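# Four arms stack four empty cartons in a crossed pile

## Task

Build a stack of the four empty cartons at the center of the table: a bottom layer of two cartons lying next to each other, and a top layer of two more laid crosswise over them. None of the cartons may be crushed.

## Robot and tools

SETUP. Four identical i2rt Big YAM arms, named arm1, arm2, arm3 and arm4, stand around a table. Each has six revolute joints, a two-finger gripper and a camera on its wrist. Foot (base_link) positions in the scene frame, in metres: arm1 (+0.616, -0.593, +0.915), arm2 (+0.630, +0.561, +0.990), arm3 (-0.613, +0.528, +0.902), arm4 (-0.533, -0.636, +0.954). Each foot is yawed so that its own +x points roughly toward the table middle. A hand reaches about 1.0 m from its joint1 axis. Fixed room cameras: cam_a, cam_b, cam_near_a, cam_near_b (896x504, pinhole). Wrist cameras: arm1_cam_wrist through arm4_cam_wrist (672x504, fisheye). The prompt gave calibration for each camera (K, distortion, T_world_to_cam), good to within a few millimetres and degrees.

FRAMES. One shared scene frame: origin on the floor, +z up, metres. The printed "hand" is the point between the finger pads, roughly 1 cm short of the tips. The fingers point along the hand's +z axis and open and close along its y axis. "hand_target" is where the hand would be at the joint targets now held.

TOOL move. Arguments: one optional object per arm ("arm1"..."arm4") plus optional "cameras". An arm you omit receives nothing new and may keep driving toward its old targets. Inside an arm's object:
- "joints": absolute targets keyed by name. joint1_rad -2.879..2.879 (yaw about the foot, positive counter-clockwise seen from above, 0 along the foot's +x); joint2_rad 0..3.141 (shoulder, 0 = upper arm back and level, positive lifts it up and forward); joint3_rad 0..3.019 (elbow, 0 = folded); joint4_rad -1.692..1.57 (hand pitch, positive tips fingers up); joint5_rad -1.57..1.57 (hand swing, positive to the arm's right); joint6_rad -2.094..2.094 (hand roll, positive clockwise seen from behind). Radians. gripper_m 0..0.093 is the fingertip gap in metres, an absolute opening.
- "target": seven numbers [x, y, z, qw, qx, qy, qz], an absolute hand pose in the scene frame (metres, unit quaternion in w-x-y-z order). The hand is led in a straight line from its current hand_target to this pose. When "target" is present, "joints" may contain only gripper_m.
- "speed": top path speed in m/s, 0.002..0.5, default 0.25; rotation is capped at twice this value in rad/s. Only allowed together with "target".
- "min_time_s": 0.1..8 s, the shortest duration for each joint move in that arm's "joints"; it never speeds a slower move up.
All motions in one call begin together. All hand paths of one call finish together, timed by the slowest; a path lasts 0.5 to 10 s and a whole action at most 15 s. Each control step the commanded pose is kept within 100 mm and 20 degrees of the measured hand, so expect lag, drift and final errors of a centimetre or more; a near-straight arm can overshoot the speed. Paths do not steer around objects or other arms. "cameras": list of names, ["all"], or []; omitted means all for an empty call and none otherwise. A call with no arm parts just reports full state and images.

RESULTS. Per arm: joint_positions, Joint velocities (same order, rad/s, gripper m/s; "within noise" means still), joint torques (arm joints only, positive toward larger angle, joints 3 and 4 wrap at ±28 N m, offsets and noise present), hand, hand_target, joint_status, hand_status, on_its_own (things the arm did uncommanded; "held at" is its current target). A "move:" line gives each moved arm "done" or its worst status. Arms under "as last shown" were not commanded; their unprinted lines equal the last printout. The "pictures" line lists image order; images may lag the state slightly. Status words: off_target (stopped short, may still push); time_out (arm keeps targets near where it stood and pushes; send reported positions to relax it); not_followed, "joint command not followed", "pose unreachable" (a self/inter-arm safety check withheld the move; the arm may keep trying until given new targets); limit_stop_at_motor_heat (resend the target after the fault).

GRIPPER. Gripping a rigid part at full force, gripper_m reads up to about 5 mm under the part's width (some read up to 2 mm over). Closed on nothing it reads 0.000..0.003. Just below first-contact reading the grip is gentle; about 5 mm below it is at full force. Cartons yield, so a small target crushes them: stay close to the touch reading. Open well above the reading to release.

OTHER TOOLS. wait {"seconds": 0..10, "cameras"}: nothing new commanded, returns state. zoom_image {"camera", "region": [x0, y0, x1, y1]} in pixels, origin top-left, up to 504x504, only cameras in the latest images. read_manual {"section": "licences"} returns licence text only. finished_scene {"scene": n} ends the current scene irreversibly and must be the last call in its reply; the stack must stand without help.

CAUTIONS. Arms squeezing each other (including one gripper closing on another's fingers) fails the scene; the safety check can react late and lets fingers, gripper housings and wrist cameras meet. Objects touching arms don't count. Never knock cartons off the work area, drop them from height, release them while moving, slam or push hard; an arm pushing against something keeps pushing. Holding loads, stretching out or straining heats motors: a MOTOR HOT line appears at 85 °C, and at 100 °C the arm goes limp for 30 s or more (OVER-TEMPERATURE FAULT), possibly without warning. Loose objects may get nudged occasionally. A refused call (bad range) or a stop cancels the later move/wait/finished_scene calls in that reply; an unknown key only invalidates that call. The simulation keeps running while you compose a reply, with arms holding their last command.

Each tool is called as a command line: name --argument value for each argument, lists and objects as JSON in quotes; but a table of rows of numbers goes row by row, as --pt "numbers of a row", without its own name.

## Session

move

Scene clock: 0.00 s.
Joint torques (N m): no reading
Heat: arm1: hottest joint1_rad 37 °C; arm2: hottest joint1_rad 35 °C; arm3: hottest joint1_rad 36 °C; arm4: hottest joint1_rad 42 °C.
Joint velocities: within noise
arm1.joint_positions: joint1_rad=+0.328 joint2_rad=+0.613 joint3_rad=+1.402 joint4_rad=-1.249 joint5_rad=-0.191 joint6_rad=-0.064 gripper_m=+0.09396
arm1.joint_status: not commanded
arm1.hand: x=+0.3884 y=-0.5100 z=+1.4810 quat_wxyz=(-0.063, +0.838, -0.127, -0.527) (m; scene frame)
arm1.hand_target: x=+0.3910 y=-0.5114 z=+1.4928 quat_wxyz=(-0.067, +0.831, -0.124, -0.538) (m; scene frame)
arm1.hand_status: not commanded
arm2.joint_positions: joint1_rad=+0.178 joint2_rad=+0.637 joint3_rad=+1.317 joint4_rad=-1.338 joint5_rad=+0.119 joint6_rad=+0.322 gripper_m=+0.09396
arm2.joint_status: not commanded
arm2.hand: x=+0.4686 y=+0.3728 z=+1.4915 quat_wxyz=(-0.216, -0.860, -0.247, +0.391) (m; scene frame)
arm2.hand_target: x=+0.4695 y=+0.3740 z=+1.5042 quat_wxyz=(-0.224, -0.854, -0.245, +0.401) (m; scene frame)
arm2.hand_status: not commanded
arm3.joint_positions: joint1_rad=-0.182 joint2_rad=+0.526 joint3_rad=+1.317 joint4_rad=-1.483 joint5_rad=-0.105 joint6_rad=-0.195 gripper_m=+0.09396
arm3.joint_status: not commanded
arm3.hand: x=-0.5119 y=+0.3684 z=+1.3946 quat_wxyz=(-0.369, -0.371, -0.825, +0.213) (m; scene frame)
arm3.hand_target: x=-0.5129 y=+0.3703 z=+1.4072 quat_wxyz=(-0.380, -0.368, -0.819, +0.222) (m; scene frame)
arm3.hand_status: not commanded
arm4.joint_positions: joint1_rad=+0.123 joint2_rad=+0.645 joint3_rad=+1.427 joint4_rad=-1.276 joint5_rad=-0.007 joint6_rad=-0.285 gripper_m=+0.09396
arm4.joint_status: not commanded
arm4.hand: x=-0.4240 y=-0.4131 z=+1.5181 quat_wxyz=(-0.469, +0.554, -0.655, -0.210) (m; scene frame)
arm4.hand_target: x=-0.4253 y=-0.4158 z=+1.5272 quat_wxyz=(-0.477, +0.551, -0.651, -0.213) (m; scene frame)
arm4.hand_status: not commanded
pictures: arm1_cam_wrist, arm2_cam_wrist, arm3_cam_wrist, arm4_cam_wrist, cam_a, cam_b, cam_near_a, cam_near_b
camera_calibration:
arm1_cam_wrist: T_world_to_cam=[[0.269501, 0.96282, -0.0186432, 0.413525], [0.840259, -0.244565, -0.483893, 0.269023], [-0.470461, 0.114744, -0.874929, 1.66139], [0, 0, 0, 1]] pos_world=[0.444122, -0.522991, 1.59148]
arm2_cam_wrist: T_world_to_cam=[[-0.595357, 0.783328, -0.178739, 0.254131], [0.792348, 0.535538, -0.292204, -0.130137], [-0.13317, -0.315589, -0.939505, 1.70654], [0, 0, 0, 1]] pos_world=[0.481673, 0.409192, 1.6107]
arm3_cam_wrist: T_world_to_cam=[[-0.766993, -0.636362, 0.0822444, -0.273324], [-0.632108, 0.727321, -0.267288, -0.214407], [0.110274, -0.256995, -0.960101, 1.6129], [0, 0, 0, 1]] pos_world=[-0.523027, 0.396518, 1.51372]
arm4_cam_wrist: T_world_to_cam=[[0.923272, -0.289782, 0.252181, -0.114035], [-0.167938, -0.894892, -0.413479, 0.190402], [0.345494, 0.339403, -0.874894, 1.7375], [0, 0, 0, 1]] pos_world=[-0.463035, -0.452369, 1.62761]

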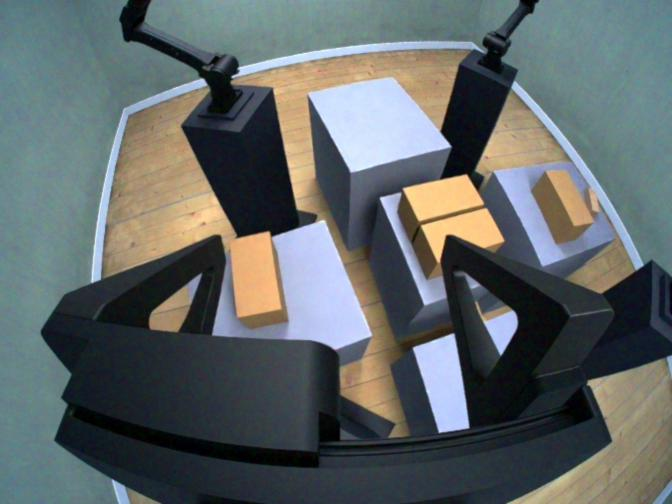

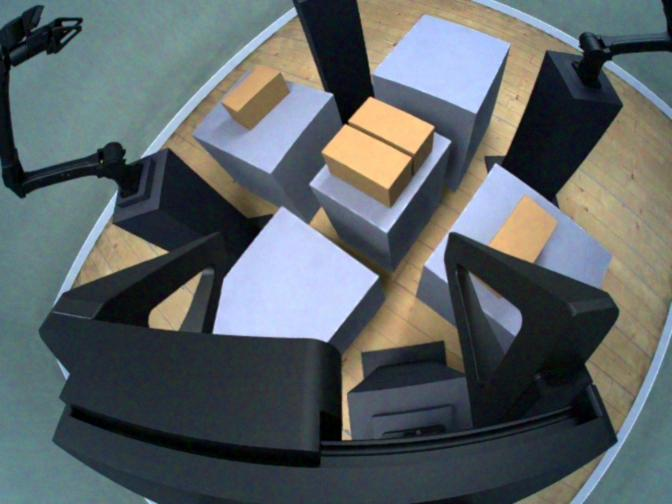

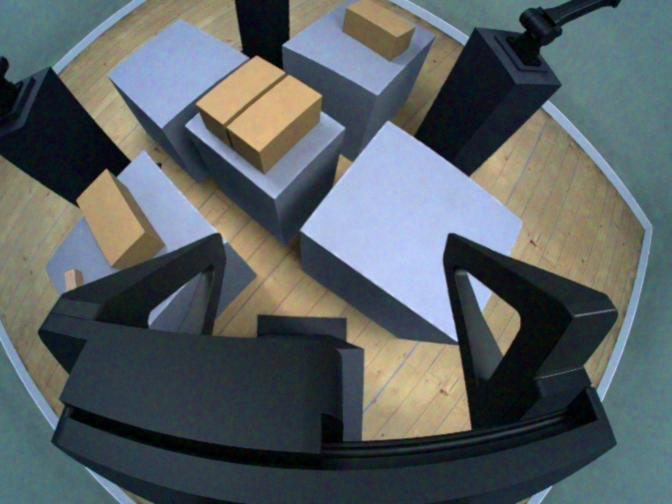

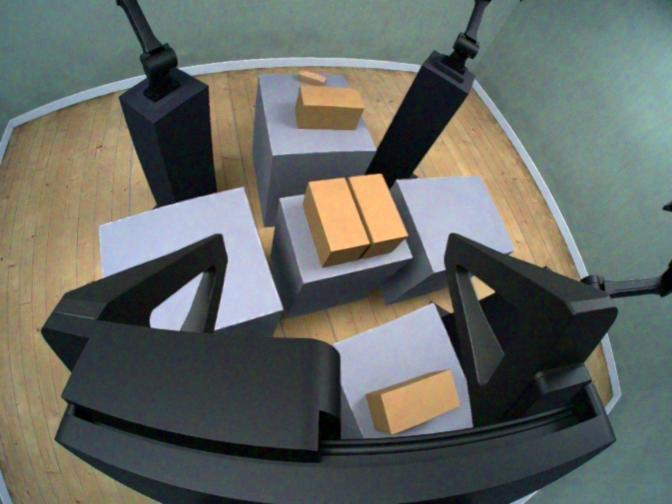

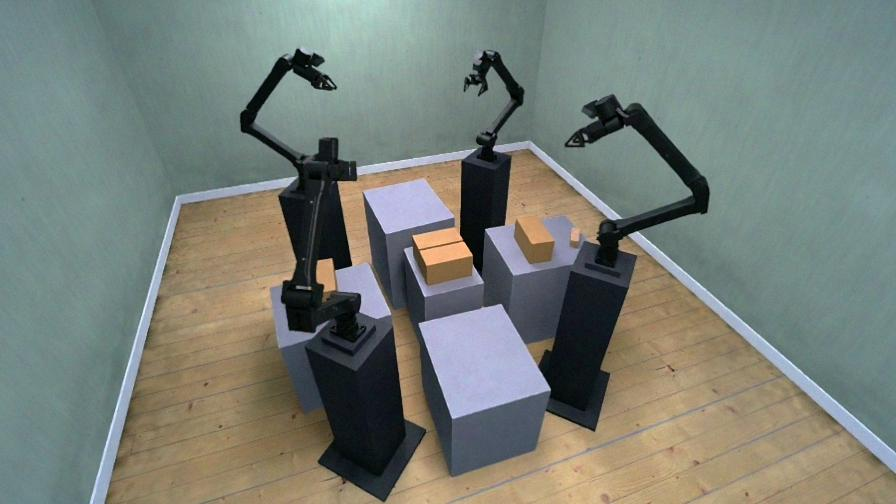

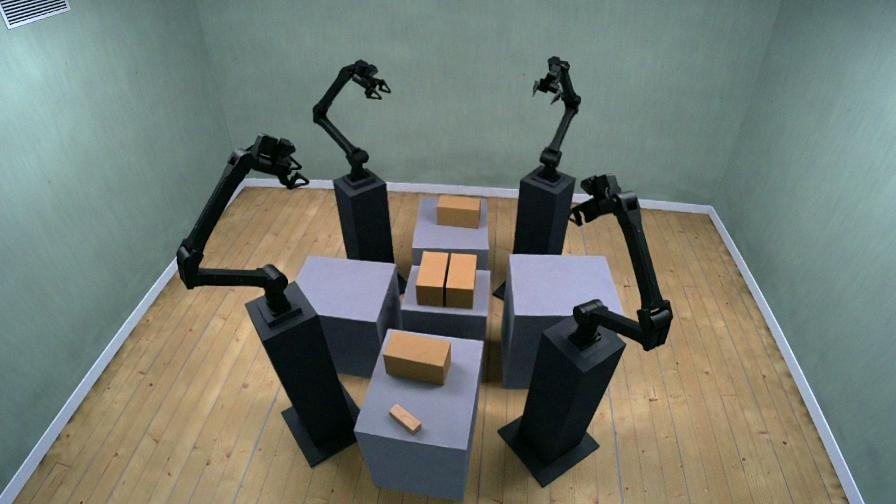

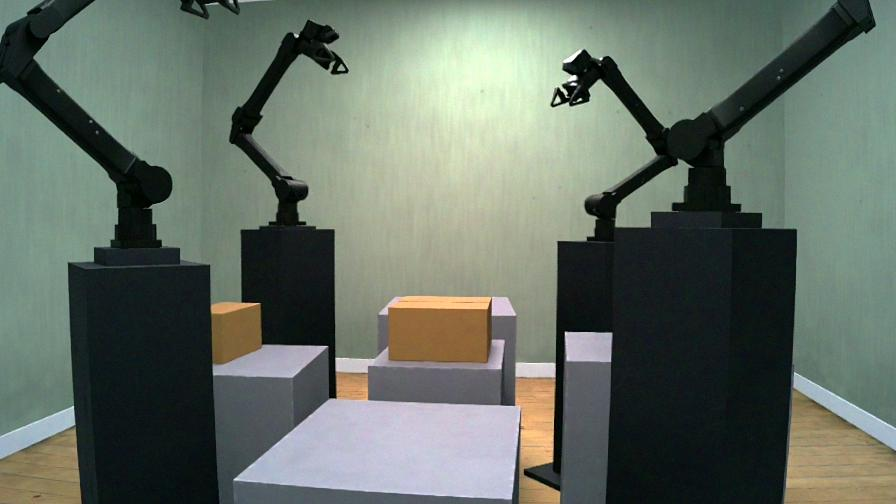

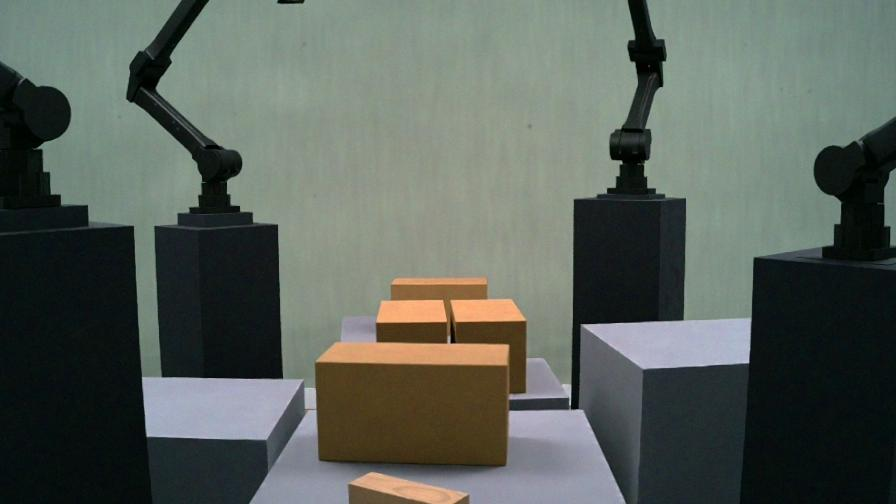

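move --arm1 '{"joints":{"joint1_rad":0.81,"joint2_rad":0.7,"joint3_rad":0.5,"joint4_rad":-0.4,"joint5_rad":0,"joint6_rad":0},"min_time_s":1.2}' --arm2 '{"joints":{"joint1_rad":-0.74,"joint2_rad":0.7,"joint3_rad":0.5,"joint4_rad":-0.4,"joint5_rad":0,"joint6_rad":0},"min_time_s":1.2}' --arm3 '{"joints":{"joint1_rad":0.95,"joint2_rad":0.7,"joint3_rad":0.5,"joint4_rad":-0.4,"joint5_rad":0,"joint6_rad":0},"min_time_s":1.2}' --arm4 '{"joints":{"joint1_rad":-0.89,"joint2_rad":0.7,"joint3_rad":0.5,"joint4_rad":-0.4,"joint5_rad":0,"joint6_rad":0},"min_time_s":1.2}' --cameras '[]'

move --arm1 '{"joints":{"joint2_rad":1.9,"joint3_rad":0.4,"joint4_rad":0.72,"gripper_m":0.072},"min_time_s":2}' --arm2 '{"joints":{"joint2_rad":1.9,"joint3_rad":0.4,"joint4_rad":0.72,"gripper_m":0.072},"min_time_s":2}' --arm3 '{"joints":{"joint2_rad":1.85,"joint3_rad":0.3,"joint4_rad":0.77,"gripper_m":0.072},"min_time_s":2}' --arm4 '{"joints":{"joint2_rad":1.85,"joint3_rad":0.3,"joint4_rad":0.77,"gripper_m":0.072},"min_time_s":2}' --cameras '["arm1_cam_wrist","arm2_cam_wrist","arm3_cam_wrist","arm4_cam_wrist"]'

Scene clock: 4.43 s.
Joint torques (N m): arm1=[1.14 -0.73 7.58 2.33 0.14 0.15] | arm2=[0.03 -0.85 10.32 3.15 -0.12 -0.09] | arm3=[1.2 -2.61 10.04 2.21 0.22 0.19] | arm4=[-0.79 -1.61 10.02 2.13 0.17 -0.06]
Heat: arm1: hottest joint1_rad 37 °C; arm2: hottest joint1_rad 35 °C; arm3: hottest joint1_rad 36 °C; arm4: hottest joint1_rad 42 °C.
move: arm1 done; arm2 done; arm3 done; arm4 done
Joint velocities: within noise
arm1.joint_positions: joint1_rad=+0.796 joint2_rad=+0.693 joint3_rad=+0.507 joint4_rad=-0.421 joint5_rad=-0.004 joint6_rad=-0.007 gripper_m=+0.09396
arm1.joint_status: all done
arm1.hand: x=+0.2628 y=-0.5877 z=+1.1279 quat_wxyz=(-0.003, +0.886, -0.003, -0.464) (m; scene frame)
arm1.hand_target: x=+0.2608 y=-0.5922 z=+1.1255 quat_wxyz=(+0.000, +0.884, +0.000, -0.467) (m; scene frame)
arm1.hand_status: not commanded
arm2.joint_positions: joint1_rad=-0.730 joint2_rad=+0.694 joint3_rad=+0.504 joint4_rad=-0.422 joint5_rad=+0.004 joint6_rad=+0.010 gripper_m=+0.09396
arm2.joint_status: all done
arm2.hand: x=+0.2791 y=+0.5524 z=+1.2031 quat_wxyz=(-0.008, -0.886, -0.008, +0.464) (m; scene frame)
arm2.hand_target: x=+0.2763 y=+0.5551 z=+1.2034 quat_wxyz=(-0.005, -0.883, -0.008, +0.470) (m; scene frame)
arm2.hand_status: not commanded
arm3.joint_positions: joint1_rad=+0.939 joint2_rad=+0.699 joint3_rad=+0.490 joint4_rad=-0.417 joint5_rad=-0.003 joint6_rad=-0.008 gripper_m=+0.09397
arm3.joint_status: all done
arm3.hand: x=-0.2636 y=+0.5390 z=+1.1047 quat_wxyz=(-0.456, +0.018, -0.889, -0.009) (m; scene frame)
arm3.hand_target: x=-0.2592 y=+0.5426 z=+1.1134 quat_wxyz=(-0.468, +0.019, -0.884, -0.012) (m; scene frame)
arm3.hand_status: not commanded
arm4.joint_positions: joint1_rad=-0.878 joint2_rad=+0.694 joint3_rad=+0.519 joint4_rad=-0.412 joint5_rad=-0.001 joint6_rad=-0.009 gripper_m=+0.09397
arm4.joint_status: all done
arm4.hand: x=-0.1783 y=-0.5967 z=+1.1750 quat_wxyz=(-0.472, +0.054, -0.880, -0.026) (m; scene frame)
arm4.hand_target: x=-0.1795 y=-0.6015 z=+1.1646 quat_wxyz=(-0.467, +0.044, -0.883, -0.024) (m; scene frame)
arm4.hand_status: not commanded
pictures: none
No camera images: "cameras" was empty.

Scene clock: 7.07 s.
Joint torques (N m): arm1=[1.08 -7.12 1.18 2.13 0.14 0.16] | arm2=[0.5 -6.89 2.03 2.8 -0.13 -0.14] | arm3=[1.38 -8.47 1.24 2.04 0.21 0.21] | arm4=[-0.91 -7.82 1.37 1.88 0.17 -0.1]
Heat: arm1: hottest joint1_rad 37 °C; arm2: hottest joint1_rad 35 °C; arm3: hottest joint1_rad 36 °C; arm4: hottest joint1_rad 42 °C.
move: arm1 done; arm2 done; arm3 done; arm4 done
Joint velocities: within noise
arm1.joint_positions: joint1_rad=+0.796 joint2_rad=+1.887 joint3_rad=+0.405 joint4_rad=+0.700 joint5_rad=-0.003 joint6_rad=-0.007 gripper_m=+0.07210
arm1.joint_status: all done
arm1.hand: x=+0.2018 y=-0.5870 z=+0.8292 quat_wxyz=(-0.002, +0.923, -0.003, -0.385) (m; scene frame)
arm1.hand_target: x=+0.2038 y=-0.5924 z=+0.8264 quat_wxyz=(+0.000, +0.923, +0.000, -0.385) (m; scene frame)
arm1.hand_status: not commanded
arm2.joint_positions: joint1_rad=-0.730 joint2_rad=+1.890 joint3_rad=+0.404 joint4_rad=+0.698 joint5_rad=+0.004 joint6_rad=+0.009 gripper_m=+0.07209
arm2.joint_status: all done
arm2.hand: x=+0.2168 y=+0.5502 z=+0.9059 quat_wxyz=(-0.006, -0.923, -0.008, +0.385) (m; scene frame)
arm2.hand_target: x=+0.2173 y=+0.5536 z=+0.9048 quat_wxyz=(-0.004, -0.921, -0.009, +0.389) (m; scene frame)
arm2.hand_status: not commanded
arm3.joint_positions: joint1_rad=+0.939 joint2_rad=+1.845 joint3_rad=+0.302 joint4_rad=+0.754 joint5_rad=-0.003 joint6_rad=-0.007 gripper_m=+0.07208
arm3.joint_status: all done
arm3.hand: x=-0.2381 y=+0.5411 z=+0.8217 quat_wxyz=(-0.382, +0.019, -0.924, -0.008) (m; scene frame)
arm3.hand_target: x=-0.2375 y=+0.5448 z=+0.8224 quat_wxyz=(-0.387, +0.020, -0.922, -0.011) (m; scene frame)
arm3.hand_status: not commanded
arm4.joint_positions: joint1_rad=-0.878 joint2_rad=+1.834 joint3_rad=+0.307 joint4_rad=+0.758 joint5_rad=-0.001 joint6_rad=-0.009 gripper_m=+0.07208
arm4.joint_status: all done
arm4.hand: x=-0.1538 y=-0.5935 z=+0.8784 quat_wxyz=(-0.390, +0.056, -0.919, -0.022) (m; scene frame)
arm4.hand_target: x=-0.1586 y=-0.5990 z=+0.8735 quat_wxyz=(-0.385, +0.046, -0.921, -0.020) (m; scene frame)
arm4.hand_status: not commanded
pictures: arm1_cam_wrist, arm2_cam_wrist, arm3_cam_wrist, arm4_cam_wrist
camera_calibration:
arm1_cam_wrist: T_world_to_cam=[[-0.00479813, 0.999963, 0.00707714, 0.581647], [0.984699, 0.00595751, -0.174165, -0.0473608], [-0.1742, 0.00613319, -0.984691, 0.979689], [0, 0, 0, 1]] pos_world=[0.220089, -0.587352, 0.952326]
arm2_cam_wrist: T_world_to_cam=[[-0.0221754, 0.999736, -0.00604242, -0.539236], [0.98374, 0.0207424, -0.178396, -0.0581043], [-0.178223, -0.00990017, -0.98394, 1.06059], [0, 0, 0, 1]] pos_world=[0.234224, 0.550799, 1.02993]
arm3_cam_wrist: T_world_to_cam=[[0.0452962, -0.99897, 0.00263101, 0.54872], [-0.983154, -0.0450456, -0.17714, -0.0597812], [0.177076, 0.00543708, -0.984182, 0.970813], [0, 0, 0, 1]] pos_world=[-0.255537, 0.540184, 0.943423]
arm4_cam_wrist: T_world_to_cam=[[0.129744, -0.991506, 0.00913096, -0.579506], [-0.974382, -0.129198, -0.184087, -0.0611706], [0.183703, 0.0149871, -0.982868, 1.02315], [0, 0, 0, 1]] pos_world=[-0.172372, -0.597821, 0.999656]

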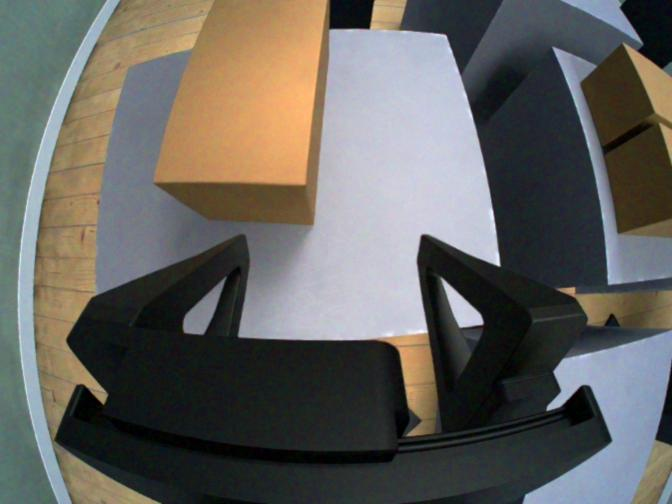

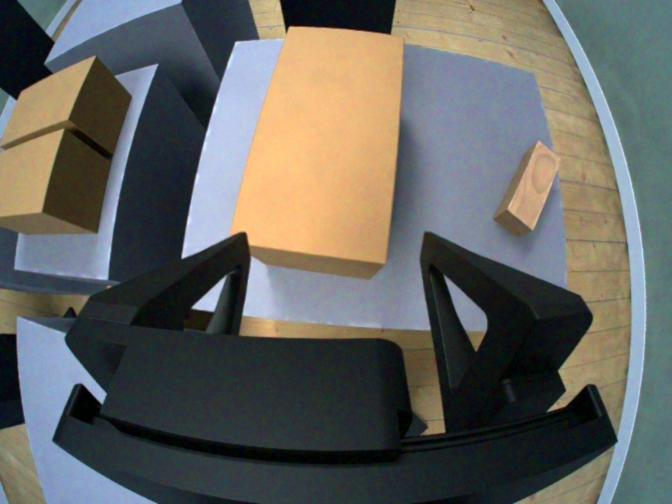

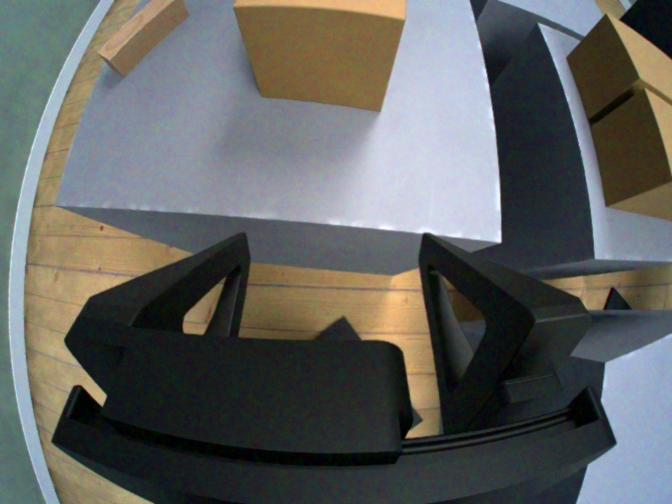

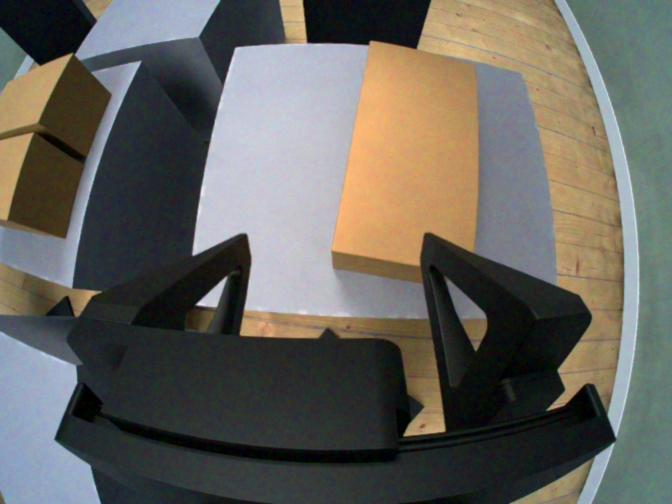

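move --arm1 '{"target":[0.175,-0.6755,0.66,-0.0106,0.906,-0.0227,-0.4225],"speed":0.2}' --arm2 '{"target":[0.245,0.527,0.71,-0.0237,0.9049,-0.0508,-0.4219],"speed":0.2}' --arm3 '{"target":[-0.099,0.565,0.71,0.4219,0.0508,0.9049,-0.0237],"speed":0.2}' --arm4 '{"target":[-0.175,-0.6585,0.66,0.4225,0.0227,0.906,-0.0106],"speed":0.2}' --cameras '["arm1_cam_wrist","arm2_cam_wrist","arm3_cam_wrist","arm4_cam_wrist","cam_near_b"]'

Scene clock: 14.50 s.
Joint torques (N m): arm1=[0.97 -9.7 -0.65 2.17 0.27 0.17] | arm2=[1.73 -10.05 -2.56 2.86 0.32 -0.02] | arm3=[1.2 -13.33 1.74 1.73 0.35 0.25] | arm4=[-0.03 -7.3 -4.44 2.06 0.02 -0.22]
Heat: arm1: hottest joint1_rad 37 °C; arm2: hottest joint1_rad 35 °C; arm3: hottest joint1_rad 35 °C; arm4: hottest joint1_rad 42 °C.
move: arm1 done; arm2 done; arm3 done; arm4 off_target
Joint velocities: within noise
arm1.joint_positions: joint1_rad=+1.082 joint2_rad=+2.576 joint3_rad=+0.708 joint4_rad=+1.131 joint5_rad=+0.251 joint6_rad=+0.211 gripper_m=+0.07210
arm1.joint_status: not commanded
arm1.hand: x=+0.1745 y=-0.6706 z=+0.6630 quat_wxyz=(-0.015, +0.908, -0.024, -0.418) (m; scene frame)
arm1.hand_target: x=+0.1750 y=-0.6754 z=+0.6600 quat_wxyz=(-0.011, +0.906, -0.023, -0.422) (m; scene frame)
arm1.hand_status: done (0.006 m and 0.8 deg from the pose sent, 0.193 m and 5.4 deg at the start)
arm2.joint_positions: joint1_rad=-0.575 joint2_rad=+2.757 joint3_rad=+0.645 joint4_rad=+1.366 joint5_rad=+0.229 joint6_rad=+0.192 gripper_m=+0.07209
arm2.joint_status: not commanded
arm2.hand: x=+0.2465 y=+0.5304 z=+0.7101 quat_wxyz=(+0.028, -0.909, +0.049, +0.414) (m; scene frame)
arm2.hand_target: x=+0.2450 y=+0.5271 z=+0.7101 quat_wxyz=(+0.024, -0.905, +0.051, +0.422) (m; scene frame)
arm2.hand_status: done (0.004 m and 1.1 deg from the pose sent, 0.199 m and 8.9 deg at the start)
arm3.joint_positions: joint1_rad=+1.029 joint2_rad=+2.349 joint3_rad=+0.753 joint4_rad=+0.871 joint5_rad=+0.188 joint6_rad=+0.151 gripper_m=+0.07208
arm3.joint_status: not commanded
arm3.hand: x=-0.1029 y=+0.5589 z=+0.7114 quat_wxyz=(-0.417, -0.052, -0.907, +0.027) (m; scene frame)
arm3.hand_target: x=-0.0992 y=+0.5650 z=+0.7101 quat_wxyz=(-0.422, -0.051, -0.905, +0.024) (m; scene frame)
arm3.hand_status: done (0.007 m and 0.7 deg from the pose sent, 0.180 m and 10.1 deg at the start)
arm4.joint_positions: joint1_rad=-1.058 joint2_rad=+2.810 joint3_rad=+0.636 joint4_rad=+1.527 joint5_rad=-0.010 joint6_rad=-0.007 gripper_m=+0.07207
arm4.joint_status: not commanded
arm4.hand: x=-0.1496 y=-0.6604 z=+0.6796 quat_wxyz=(-0.446, -0.025, -0.895, +0.011) (m; scene frame)
arm4.hand_target: x=-0.1752 y=-0.6585 z=+0.6615 quat_wxyz=(-0.422, -0.023, -0.906, +0.010) (m; scene frame)
arm4.hand_status: off_target (0.032 m and 3.0 deg from the pose sent, 0.229 m and 10.5 deg at the start)
pictures: arm1_cam_wrist, arm2_cam_wrist, arm3_cam_wrist, arm4_cam_wrist, cam_near_b
camera_calibration:
arm1_cam_wrist: T_world_to_cam=[[0.043388, 0.998975, 0.0128731, 0.653282], [0.968721, -0.0389158, -0.245081, -0.0292211], [-0.244329, 0.023104, -0.969417, 0.825223], [0, 0, 0, 1]] pos_world=[0.201589, -0.672816, 0.784414]
arm2_cam_wrist: T_world_to_cam=[[0.110248, 0.993869, 0.00829864, -0.559701], [0.964643, -0.104987, -0.241746, -0.00538236], [-0.239393, 0.0346573, -0.970304, 0.854855], [0, 0, 0, 1]] pos_world=[0.271544, 0.526078, 0.832812]
arm3_cam_wrist: T_world_to_cam=[[-0.11257, -0.993595, 0.00988936, 0.536246], [-0.961496, 0.106411, -0.253381, 0.0262437], [0.250706, -0.0380317, -0.967316, 0.858024], [0, 0, 0, 1]] pos_world=[-0.129513, 0.56265, 0.831327]
arm4_cam_wrist: T_world_to_cam=[[-0.0457194, -0.998945, 0.00440266, -0.672489], [-0.95218, 0.0422455, -0.302601, 0.0947173], [0.302096, -0.0180269, -0.953107, 0.803697], [0, 0, 0, 1]] pos_world=[-0.183352, -0.661292, 0.797632]

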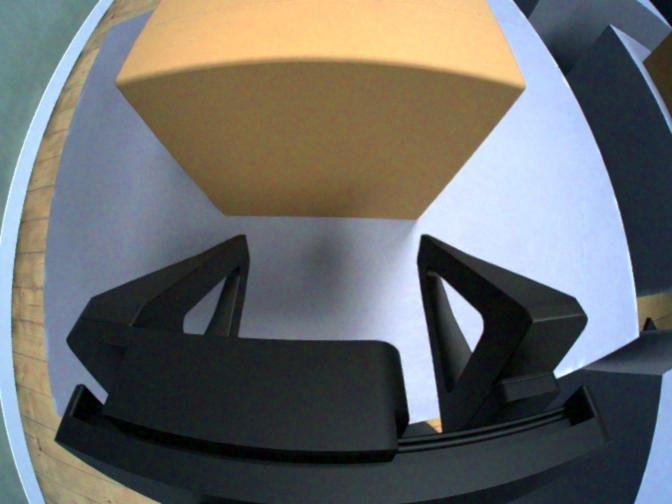

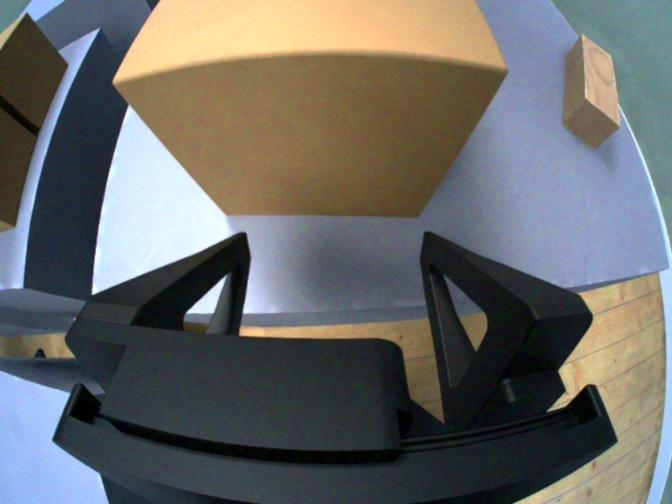

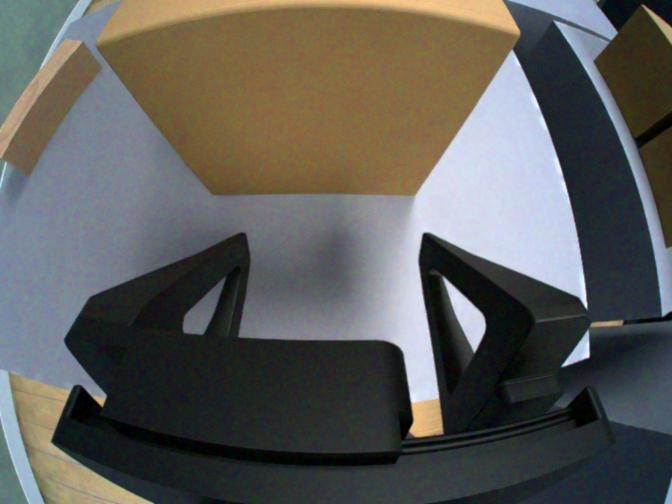

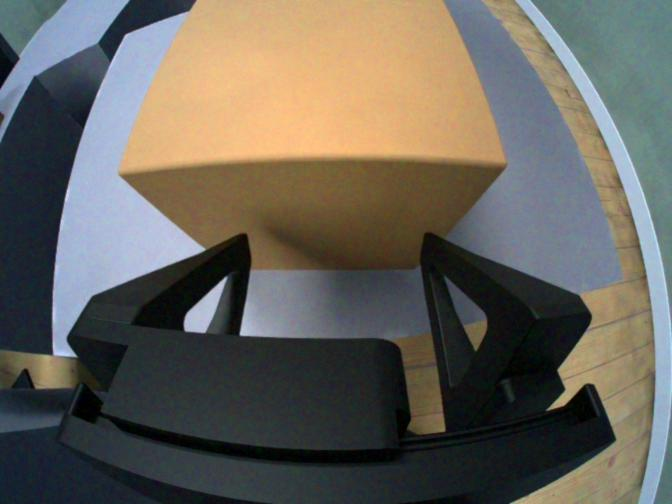

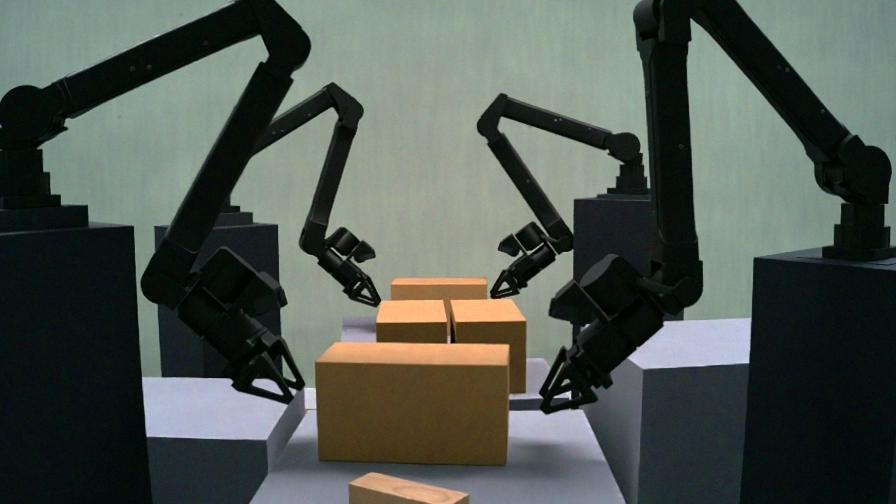

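move --arm2 '{"target":[0.165,0.534,0.715,-0.0237,0.9049,-0.0508,-0.4219],"speed":0.07}' --arm3 '{"target":[-0.019,0.564,0.715,0.4219,0.0508,0.9049,-0.0237],"speed":0.07}' --cameras '["arm2_cam_wrist","arm3_cam_wrist","cam_near_b"]'

Scene clock: 17.53 s.
Joint torques (N m): arm1=[0.85 -9.64 -0.64 2.18 0.26 0.16] | arm2=[-0.03 -14.1 1.59 1.85 -0.07 -0.19] | arm3=[-0.79 -15.44 6.32 1.65 0.09 0.06] | arm4=[-0.09 -7.36 -4.38 2.03 0.02 -0.22]
Heat: arm1: hottest joint1_rad 37 °C; arm2: hottest joint1_rad 35 °C; arm3: hottest joint1_rad 35 °C; arm4: hottest joint1_rad 42 °C.
move: arm2 off_target; arm3 off_target
Joint velocities: within noise
arm1, arm4: as last shown
arm1.joint_positions: joint1_rad=+1.082 joint2_rad=+2.576 joint3_rad=+0.708 joint4_rad=+1.131 joint5_rad=+0.251 joint6_rad=+0.212 gripper_m=+0.07210
arm1.hand: x=+0.1745 y=-0.6706 z=+0.6630 quat_wxyz=(-0.014, +0.908, -0.024, -0.418) (m; scene frame)
arm2.joint_positions: joint1_rad=-0.615 joint2_rad=+2.691 joint3_rad=+0.745 joint4_rad=+1.145 joint5_rad=+0.189 joint6_rad=+0.171 gripper_m=+0.07209
arm2.joint_status: not commanded
arm2.hand: x=+0.2041 y=+0.5329 z=+0.6965 quat_wxyz=(+0.027, -0.921, +0.048, +0.387) (m; scene frame)
arm2.hand_target: x=+0.1663 y=+0.5345 z=+0.7165 quat_wxyz=(+0.024, -0.905, +0.051, +0.422) (m; scene frame)
arm2.hand_status: off_target (0.043 m and 4.5 deg from the pose sent, 0.082 m and 1.1 deg at the start)
arm3.joint_positions: joint1_rad=+1.028 joint2_rad=+2.358 joint3_rad=+0.905 joint4_rad=+0.671 joint5_rad=+0.175 joint6_rad=+0.148 gripper_m=+0.07207
arm3.joint_status: not commanded
arm3.hand: x=-0.0558 y=+0.5668 z=+0.7011 quat_wxyz=(-0.392, -0.046, -0.919, +0.026) (m; scene frame)
arm3.hand_target: x=-0.0211 y=+0.5636 z=+0.7170 quat_wxyz=(-0.422, -0.051, -0.905, +0.024) (m; scene frame)
arm3.hand_status: off_target (0.039 m and 3.8 deg from the pose sent, 0.084 m and 0.7 deg at the start)
pictures: arm2_cam_wrist, arm3_cam_wrist, cam_near_b
camera_calibration:
arm2_cam_wrist: T_world_to_cam=[[0.106961, 0.994196, 0.0115862, -0.559132], [0.977648, -0.103045, -0.183264, -0.0119376], [-0.181006, 0.0309293, -0.982996, 0.830251], [0, 0, 0, 1]] pos_world=[0.221757, 0.528977, 0.820423]
arm3_cam_wrist: T_world_to_cam=[[-0.100557, -0.994799, 0.0162399, 0.546405], [-0.975432, 0.0953572, -0.198592, 0.0351243], [0.19601, -0.0358107, -0.979948, 0.84116], [0, 0, 0, 1]] pos_world=[-0.0756699, 0.570336, 0.822394]

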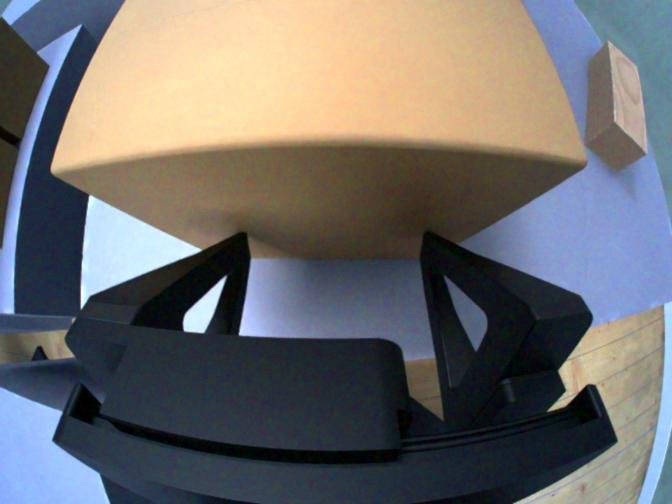

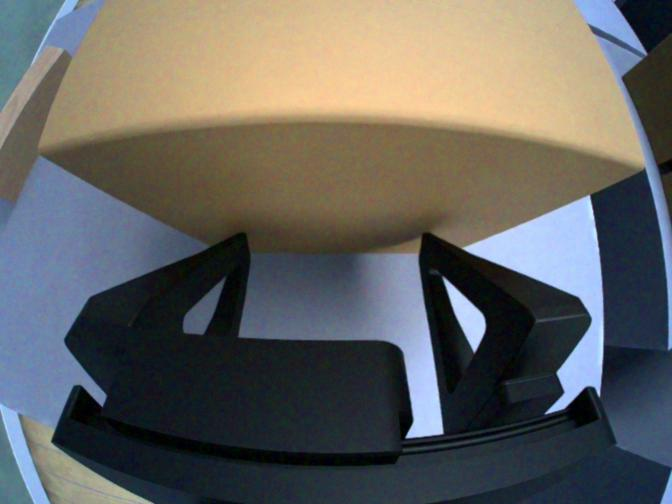

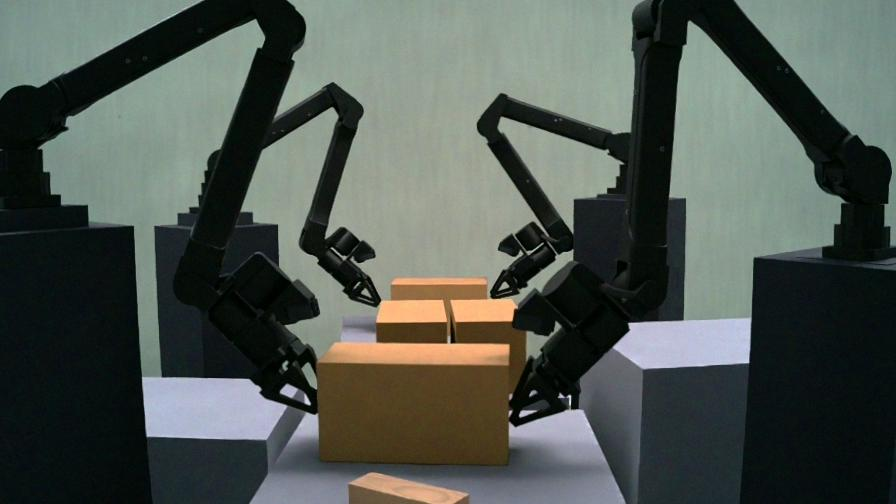

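move --arm2 '{"target":[0.165,0.534,0.90,-0.0237,0.9049,-0.0508,-0.4219],"speed":0.09}' --arm3 '{"target":[-0.019,0.564,0.90,0.4219,0.0508,0.9049,-0.0237],"speed":0.09}' --cameras '["arm2_cam_wrist","cam_near_b"]'

Scene clock: 21.17 s.
Joint torques (N m): arm1=[0.91 -9.64 -0.64 2.15 0.26 0.16] | arm2=[-0.21 -11.69 4.72 2.65 0.04 -0.14] | arm3=[-0.62 -17.03 8.53 2.28 0.22 0.06] | arm4=[0.03 -7.36 -4.42 2 0.03 -0.23]
Heat: arm1: hottest joint1_rad 37 °C; arm2: hottest joint1_rad 35 °C; arm3: hottest joint1_rad 35 °C; arm4: hottest joint1_rad 42 °C.
move: arm2 off_target; arm3 off_target
Joint velocities: within noise
arm1, arm4: as last shown
arm2.joint_positions: joint1_rad=-0.618 joint2_rad=+2.032 joint3_rad=+0.493 joint4_rad=+0.736 joint5_rad=+0.188 joint6_rad=+0.169 gripper_m=+0.07209
arm2.joint_status: not commanded
arm2.hand: x=+0.1952 y=+0.5326 z=+0.8748 quat_wxyz=(+0.028, -0.921, +0.048, +0.385) (m; scene frame)
arm2.hand_target: x=+0.1663 y=+0.5343 z=+0.9005 quat_wxyz=(+0.024, -0.905, +0.051, +0.422) (m; scene frame)
arm2.hand_status: off_target (0.039 m and 4.6 deg from the pose sent, 0.207 m and 4.5 deg at the start)
arm3.joint_positions: joint1_rad=+1.028 joint2_rad=+1.898 joint3_rad=+0.822 joint4_rad=+0.241 joint5_rad=+0.174 joint6_rad=+0.148 gripper_m=+0.07207
arm3.joint_status: not commanded
arm3.hand: x=-0.0597 y=+0.5659 z=+0.8525 quat_wxyz=(-0.367, -0.044, -0.929, +0.030) (m; scene frame)
arm3.hand_target: x=-0.0224 y=+0.5636 z=+0.9014 quat_wxyz=(-0.422, -0.051, -0.905, +0.024) (m; scene frame)
arm3.hand_status: off_target (0.063 m and 6.9 deg from the pose sent, 0.202 m and 3.8 deg at the start)
pictures: arm2_cam_wrist, cam_near_b
camera_calibration:
arm2_cam_wrist: T_world_to_cam=[[0.107546, 0.99412, 0.0126448, -0.560948], [0.97819, -0.103532, -0.18007, 0.0267594], [-0.177702, 0.0317348, -0.983573, 1.00339], [0, 0, 0, 1]] pos_world=[0.212457, 0.528577, 0.998823]

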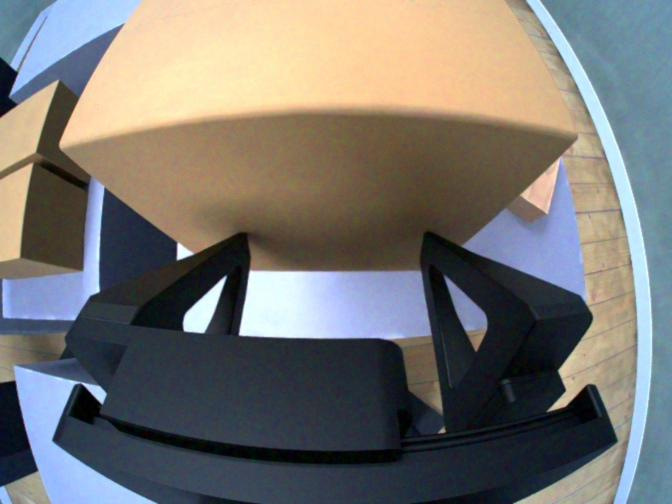

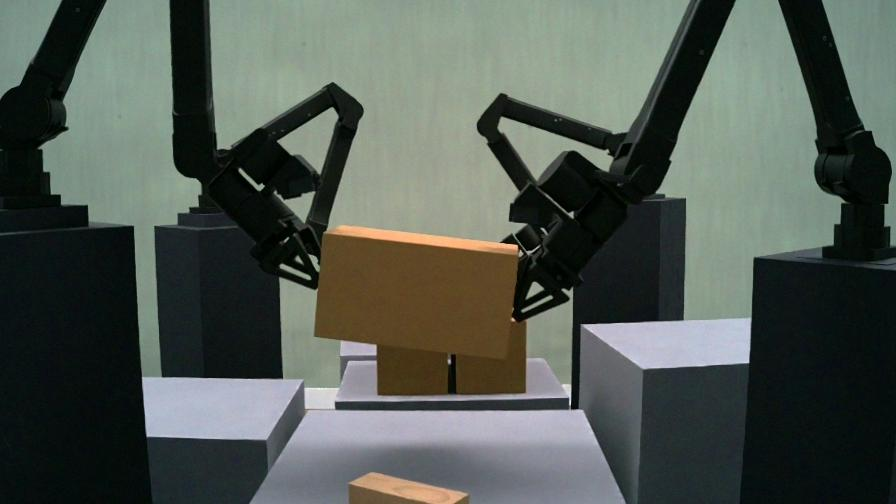

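move --arm2 '{"target":[0.122,0.304,0.905,-0.0118,0.906,-0.0254,-0.4224],"speed":0.08}' --arm3 '{"target":[-0.064,0.319,0.925,0.4224,0.0254,0.906,-0.0118],"speed":0.08}' --cameras '["arm2_cam_wrist","cam_near_b"]'

Scene clock: 26.17 s.
Joint torques (N m): arm1=[0.91 -9.7 -0.65 2.15 0.26 0.16] | arm2=[0.62 -11.28 9.65 1.95 0.67 -0.06] | arm3=[0.03 -15.21 10.82 1.68 -0.44 0.18] | arm4=[0.26 -7.53 -4.38 2.02 0.03 -0.21]
Heat: arm1: hottest joint1_rad 37 °C; arm2: hottest joint1_rad 35 °C; arm3: hottest joint1_rad 35 °C; arm4: hottest joint1_rad 42 °C.
move: arm2 off_target; arm3 off_target
Joint velocities: within noise
arm1, arm4: as last shown
arm2.joint_positions: joint1_rad=-0.136 joint2_rad=+2.054 joint3_rad=+0.828 joint4_rad=+0.348 joint5_rad=+0.486 joint6_rad=+0.476 gripper_m=+0.07209
arm2.joint_status: not commanded
arm2.hand: x=+0.1490 y=+0.3170 z=+0.8933 quat_wxyz=(+0.021, -0.915, +0.015, +0.402) (m; scene frame)
arm2.hand_target: x=+0.1234 y=+0.3049 z=+0.9063 quat_wxyz=(+0.012, -0.906, +0.025, +0.422) (m; scene frame)
arm2.hand_status: off_target (0.032 m and 3.0 deg from the pose sent, 0.242 m and 5.6 deg at the start)
arm3.joint_positions: joint1_rad=+0.459 joint2_rad=+1.807 joint3_rad=+0.797 joint4_rad=+0.151 joint5_rad=-0.288 joint6_rad=-0.273 gripper_m=+0.07207
arm3.joint_status: not commanded
arm3.hand: x=-0.1077 y=+0.3408 z=+0.8792 quat_wxyz=(-0.371, -0.031, -0.928, -0.007) (m; scene frame)
arm3.hand_target: x=-0.0686 y=+0.3208 z=+0.9276 quat_wxyz=(-0.422, -0.025, -0.906, +0.012) (m; scene frame)
arm3.hand_status: off_target (0.067 m and 6.8 deg from the pose sent, 0.257 m and 7.5 deg at the start)
pictures: arm2_cam_wrist, cam_near_b
camera_calibration:
arm2_cam_wrist: T_world_to_cam=[[0.0413719, 0.99884, 0.0246486, -0.344257], [0.975849, -0.035099, -0.215609, 0.0634004], [-0.214494, 0.0329734, -0.976169, 1.01873], [0, 0, 0, 1]] pos_world=[0.170885, 0.312492, 1.01661]

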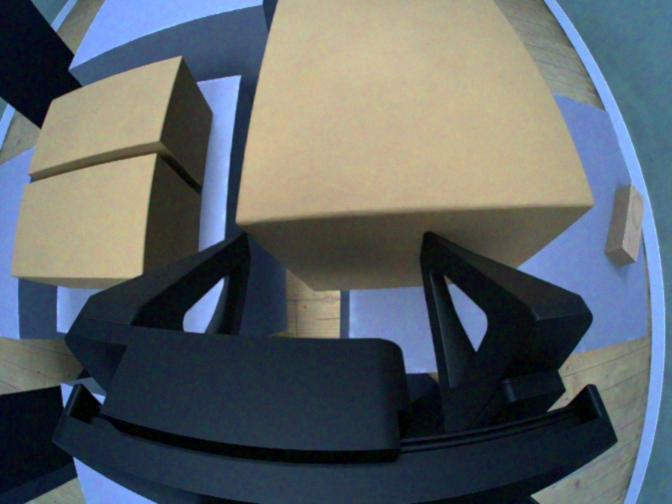

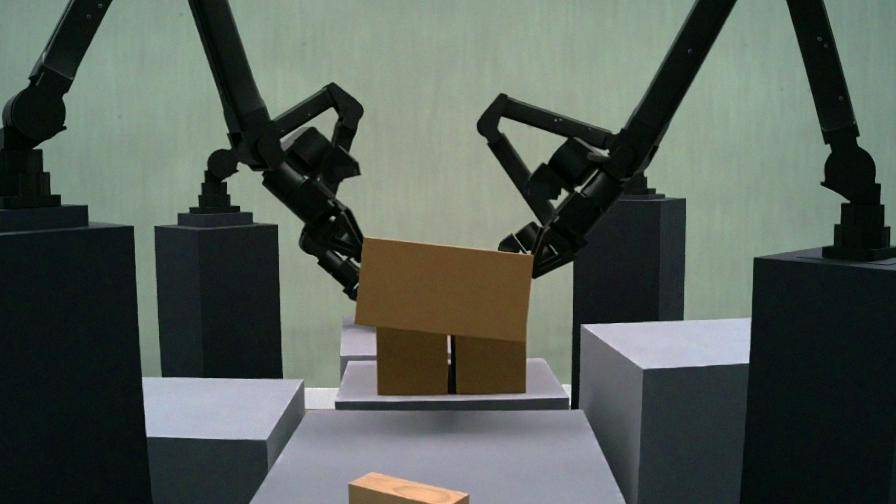

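move --cameras '["arm3_cam_wrist","cam_b","cam_near_a"]'

Scene clock: 27.37 s.
Joint torques (N m): arm1=[0.85 -9.7 -0.64 2.18 0.27 0.16] | arm2=[0.15 -11.93 9.76 1.73 0.66 -0.05] | arm3=[-0.03 -15.21 10.82 1.78 -0.45 0.21] | arm4=[-0.09 -7.53 -4.41 2.07 0.02 -0.22]
Heat: arm1: hottest joint1_rad 37 °C; arm2: hottest joint1_rad 35 °C; arm3: hottest joint1_rad 35 °C; arm4: hottest joint1_rad 42 °C.
Joint velocities: within noise
arm1.joint_positions: joint1_rad=+1.082 joint2_rad=+2.576 joint3_rad=+0.708 joint4_rad=+1.131 joint5_rad=+0.251 joint6_rad=+0.212 gripper_m=+0.07210
arm1.joint_status: not commanded
arm1.hand: x=+0.1745 y=-0.6706 z=+0.6630 quat_wxyz=(-0.014, +0.908, -0.024, -0.418) (m; scene frame)
arm1.hand_target: x=+0.1750 y=-0.6754 z=+0.6600 quat_wxyz=(-0.011, +0.906, -0.023, -0.422) (m; scene frame)
arm1.hand_status: not commanded
arm2.joint_positions: joint1_rad=-0.136 joint2_rad=+2.054 joint3_rad=+0.828 joint4_rad=+0.348 joint5_rad=+0.486 joint6_rad=+0.477 gripper_m=+0.07209
arm2.joint_status: not commanded
arm2.hand: x=+0.1490 y=+0.3170 z=+0.8933 quat_wxyz=(+0.020, -0.915, +0.015, +0.402) (m; scene frame)
arm2.hand_target: x=+0.1234 y=+0.3049 z=+0.9062 quat_wxyz=(+0.012, -0.906, +0.025, +0.422) (m; scene frame)
arm2.hand_status: off_target (0.032 m and 3.0 deg from the pose sent, 0.242 m and 5.6 deg at the start)
arm3.joint_positions: joint1_rad=+0.459 joint2_rad=+1.807 joint3_rad=+0.797 joint4_rad=+0.151 joint5_rad=-0.288 joint6_rad=-0.273 gripper_m=+0.07207
arm3.joint_status: not commanded
arm3.hand: x=-0.1077 y=+0.3408 z=+0.8792 quat_wxyz=(-0.371, -0.031, -0.928, -0.007) (m; scene frame)
arm3.hand_target: x=-0.0686 y=+0.3208 z=+0.9276 quat_wxyz=(-0.422, -0.025, -0.906, +0.012) (m; scene frame)
arm3.hand_status: off_target (0.067 m and 6.8 deg from the pose sent, 0.257 m and 7.5 deg at the start)
arm4.joint_positions: joint1_rad=-1.058 joint2_rad=+2.810 joint3_rad=+0.636 joint4_rad=+1.527 joint5_rad=-0.010 joint6_rad=-0.007 gripper_m=+0.07207
arm4.joint_status: not commanded
arm4.hand: x=-0.1496 y=-0.6604 z=+0.6796 quat_wxyz=(-0.446, -0.025, -0.895, +0.011) (m; scene frame)
arm4.hand_target: x=-0.1752 y=-0.6585 z=+0.6615 quat_wxyz=(-0.422, -0.023, -0.906, +0.010) (m; scene frame)
arm4.hand_status: not commanded
pictures: arm3_cam_wrist, cam_b, cam_near_a
camera_calibration:
arm3_cam_wrist: T_world_to_cam=[[-0.0481962, -0.998321, -0.0321437, 0.362928], [-0.986872, 0.0525604, -0.152709, 0.0144902], [0.154142, 0.0243618, -0.987748, 0.999629], [0, 0, 0, 1]] pos_world=[-0.122293, 0.337204, 1.00126]

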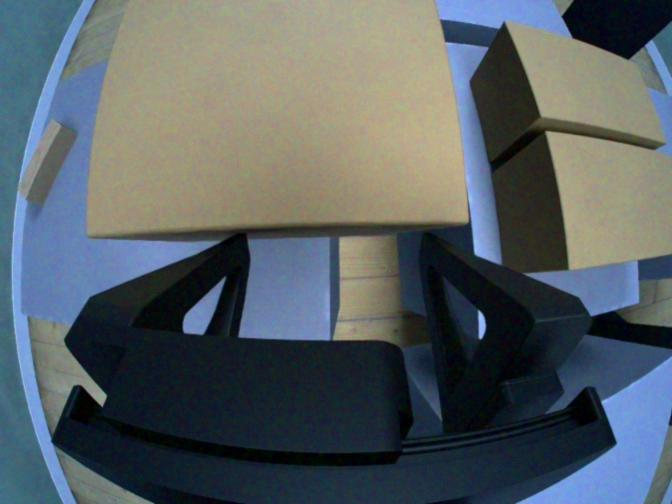

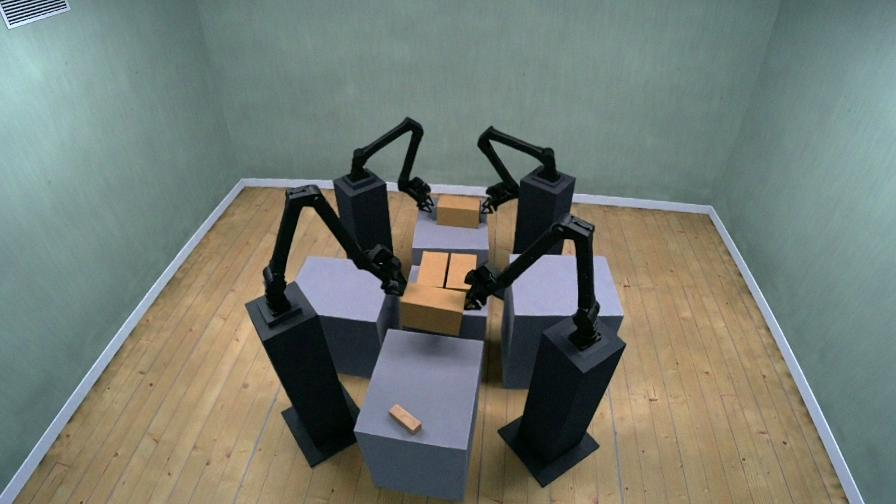

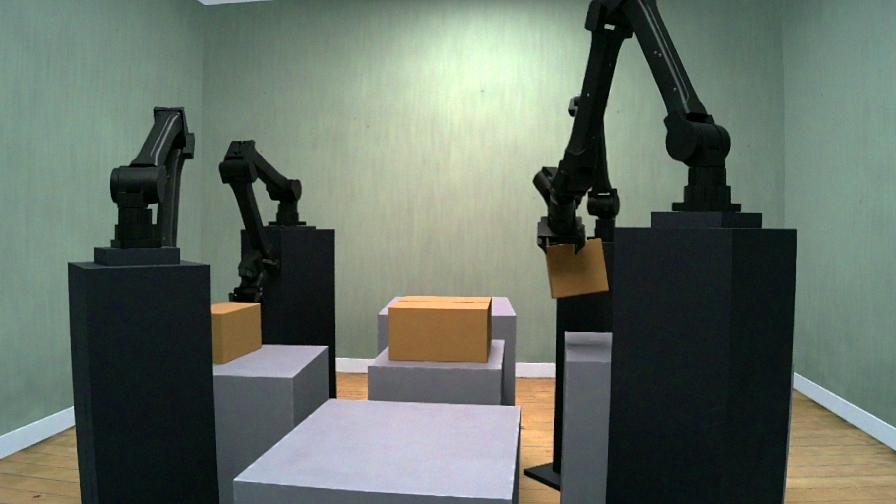

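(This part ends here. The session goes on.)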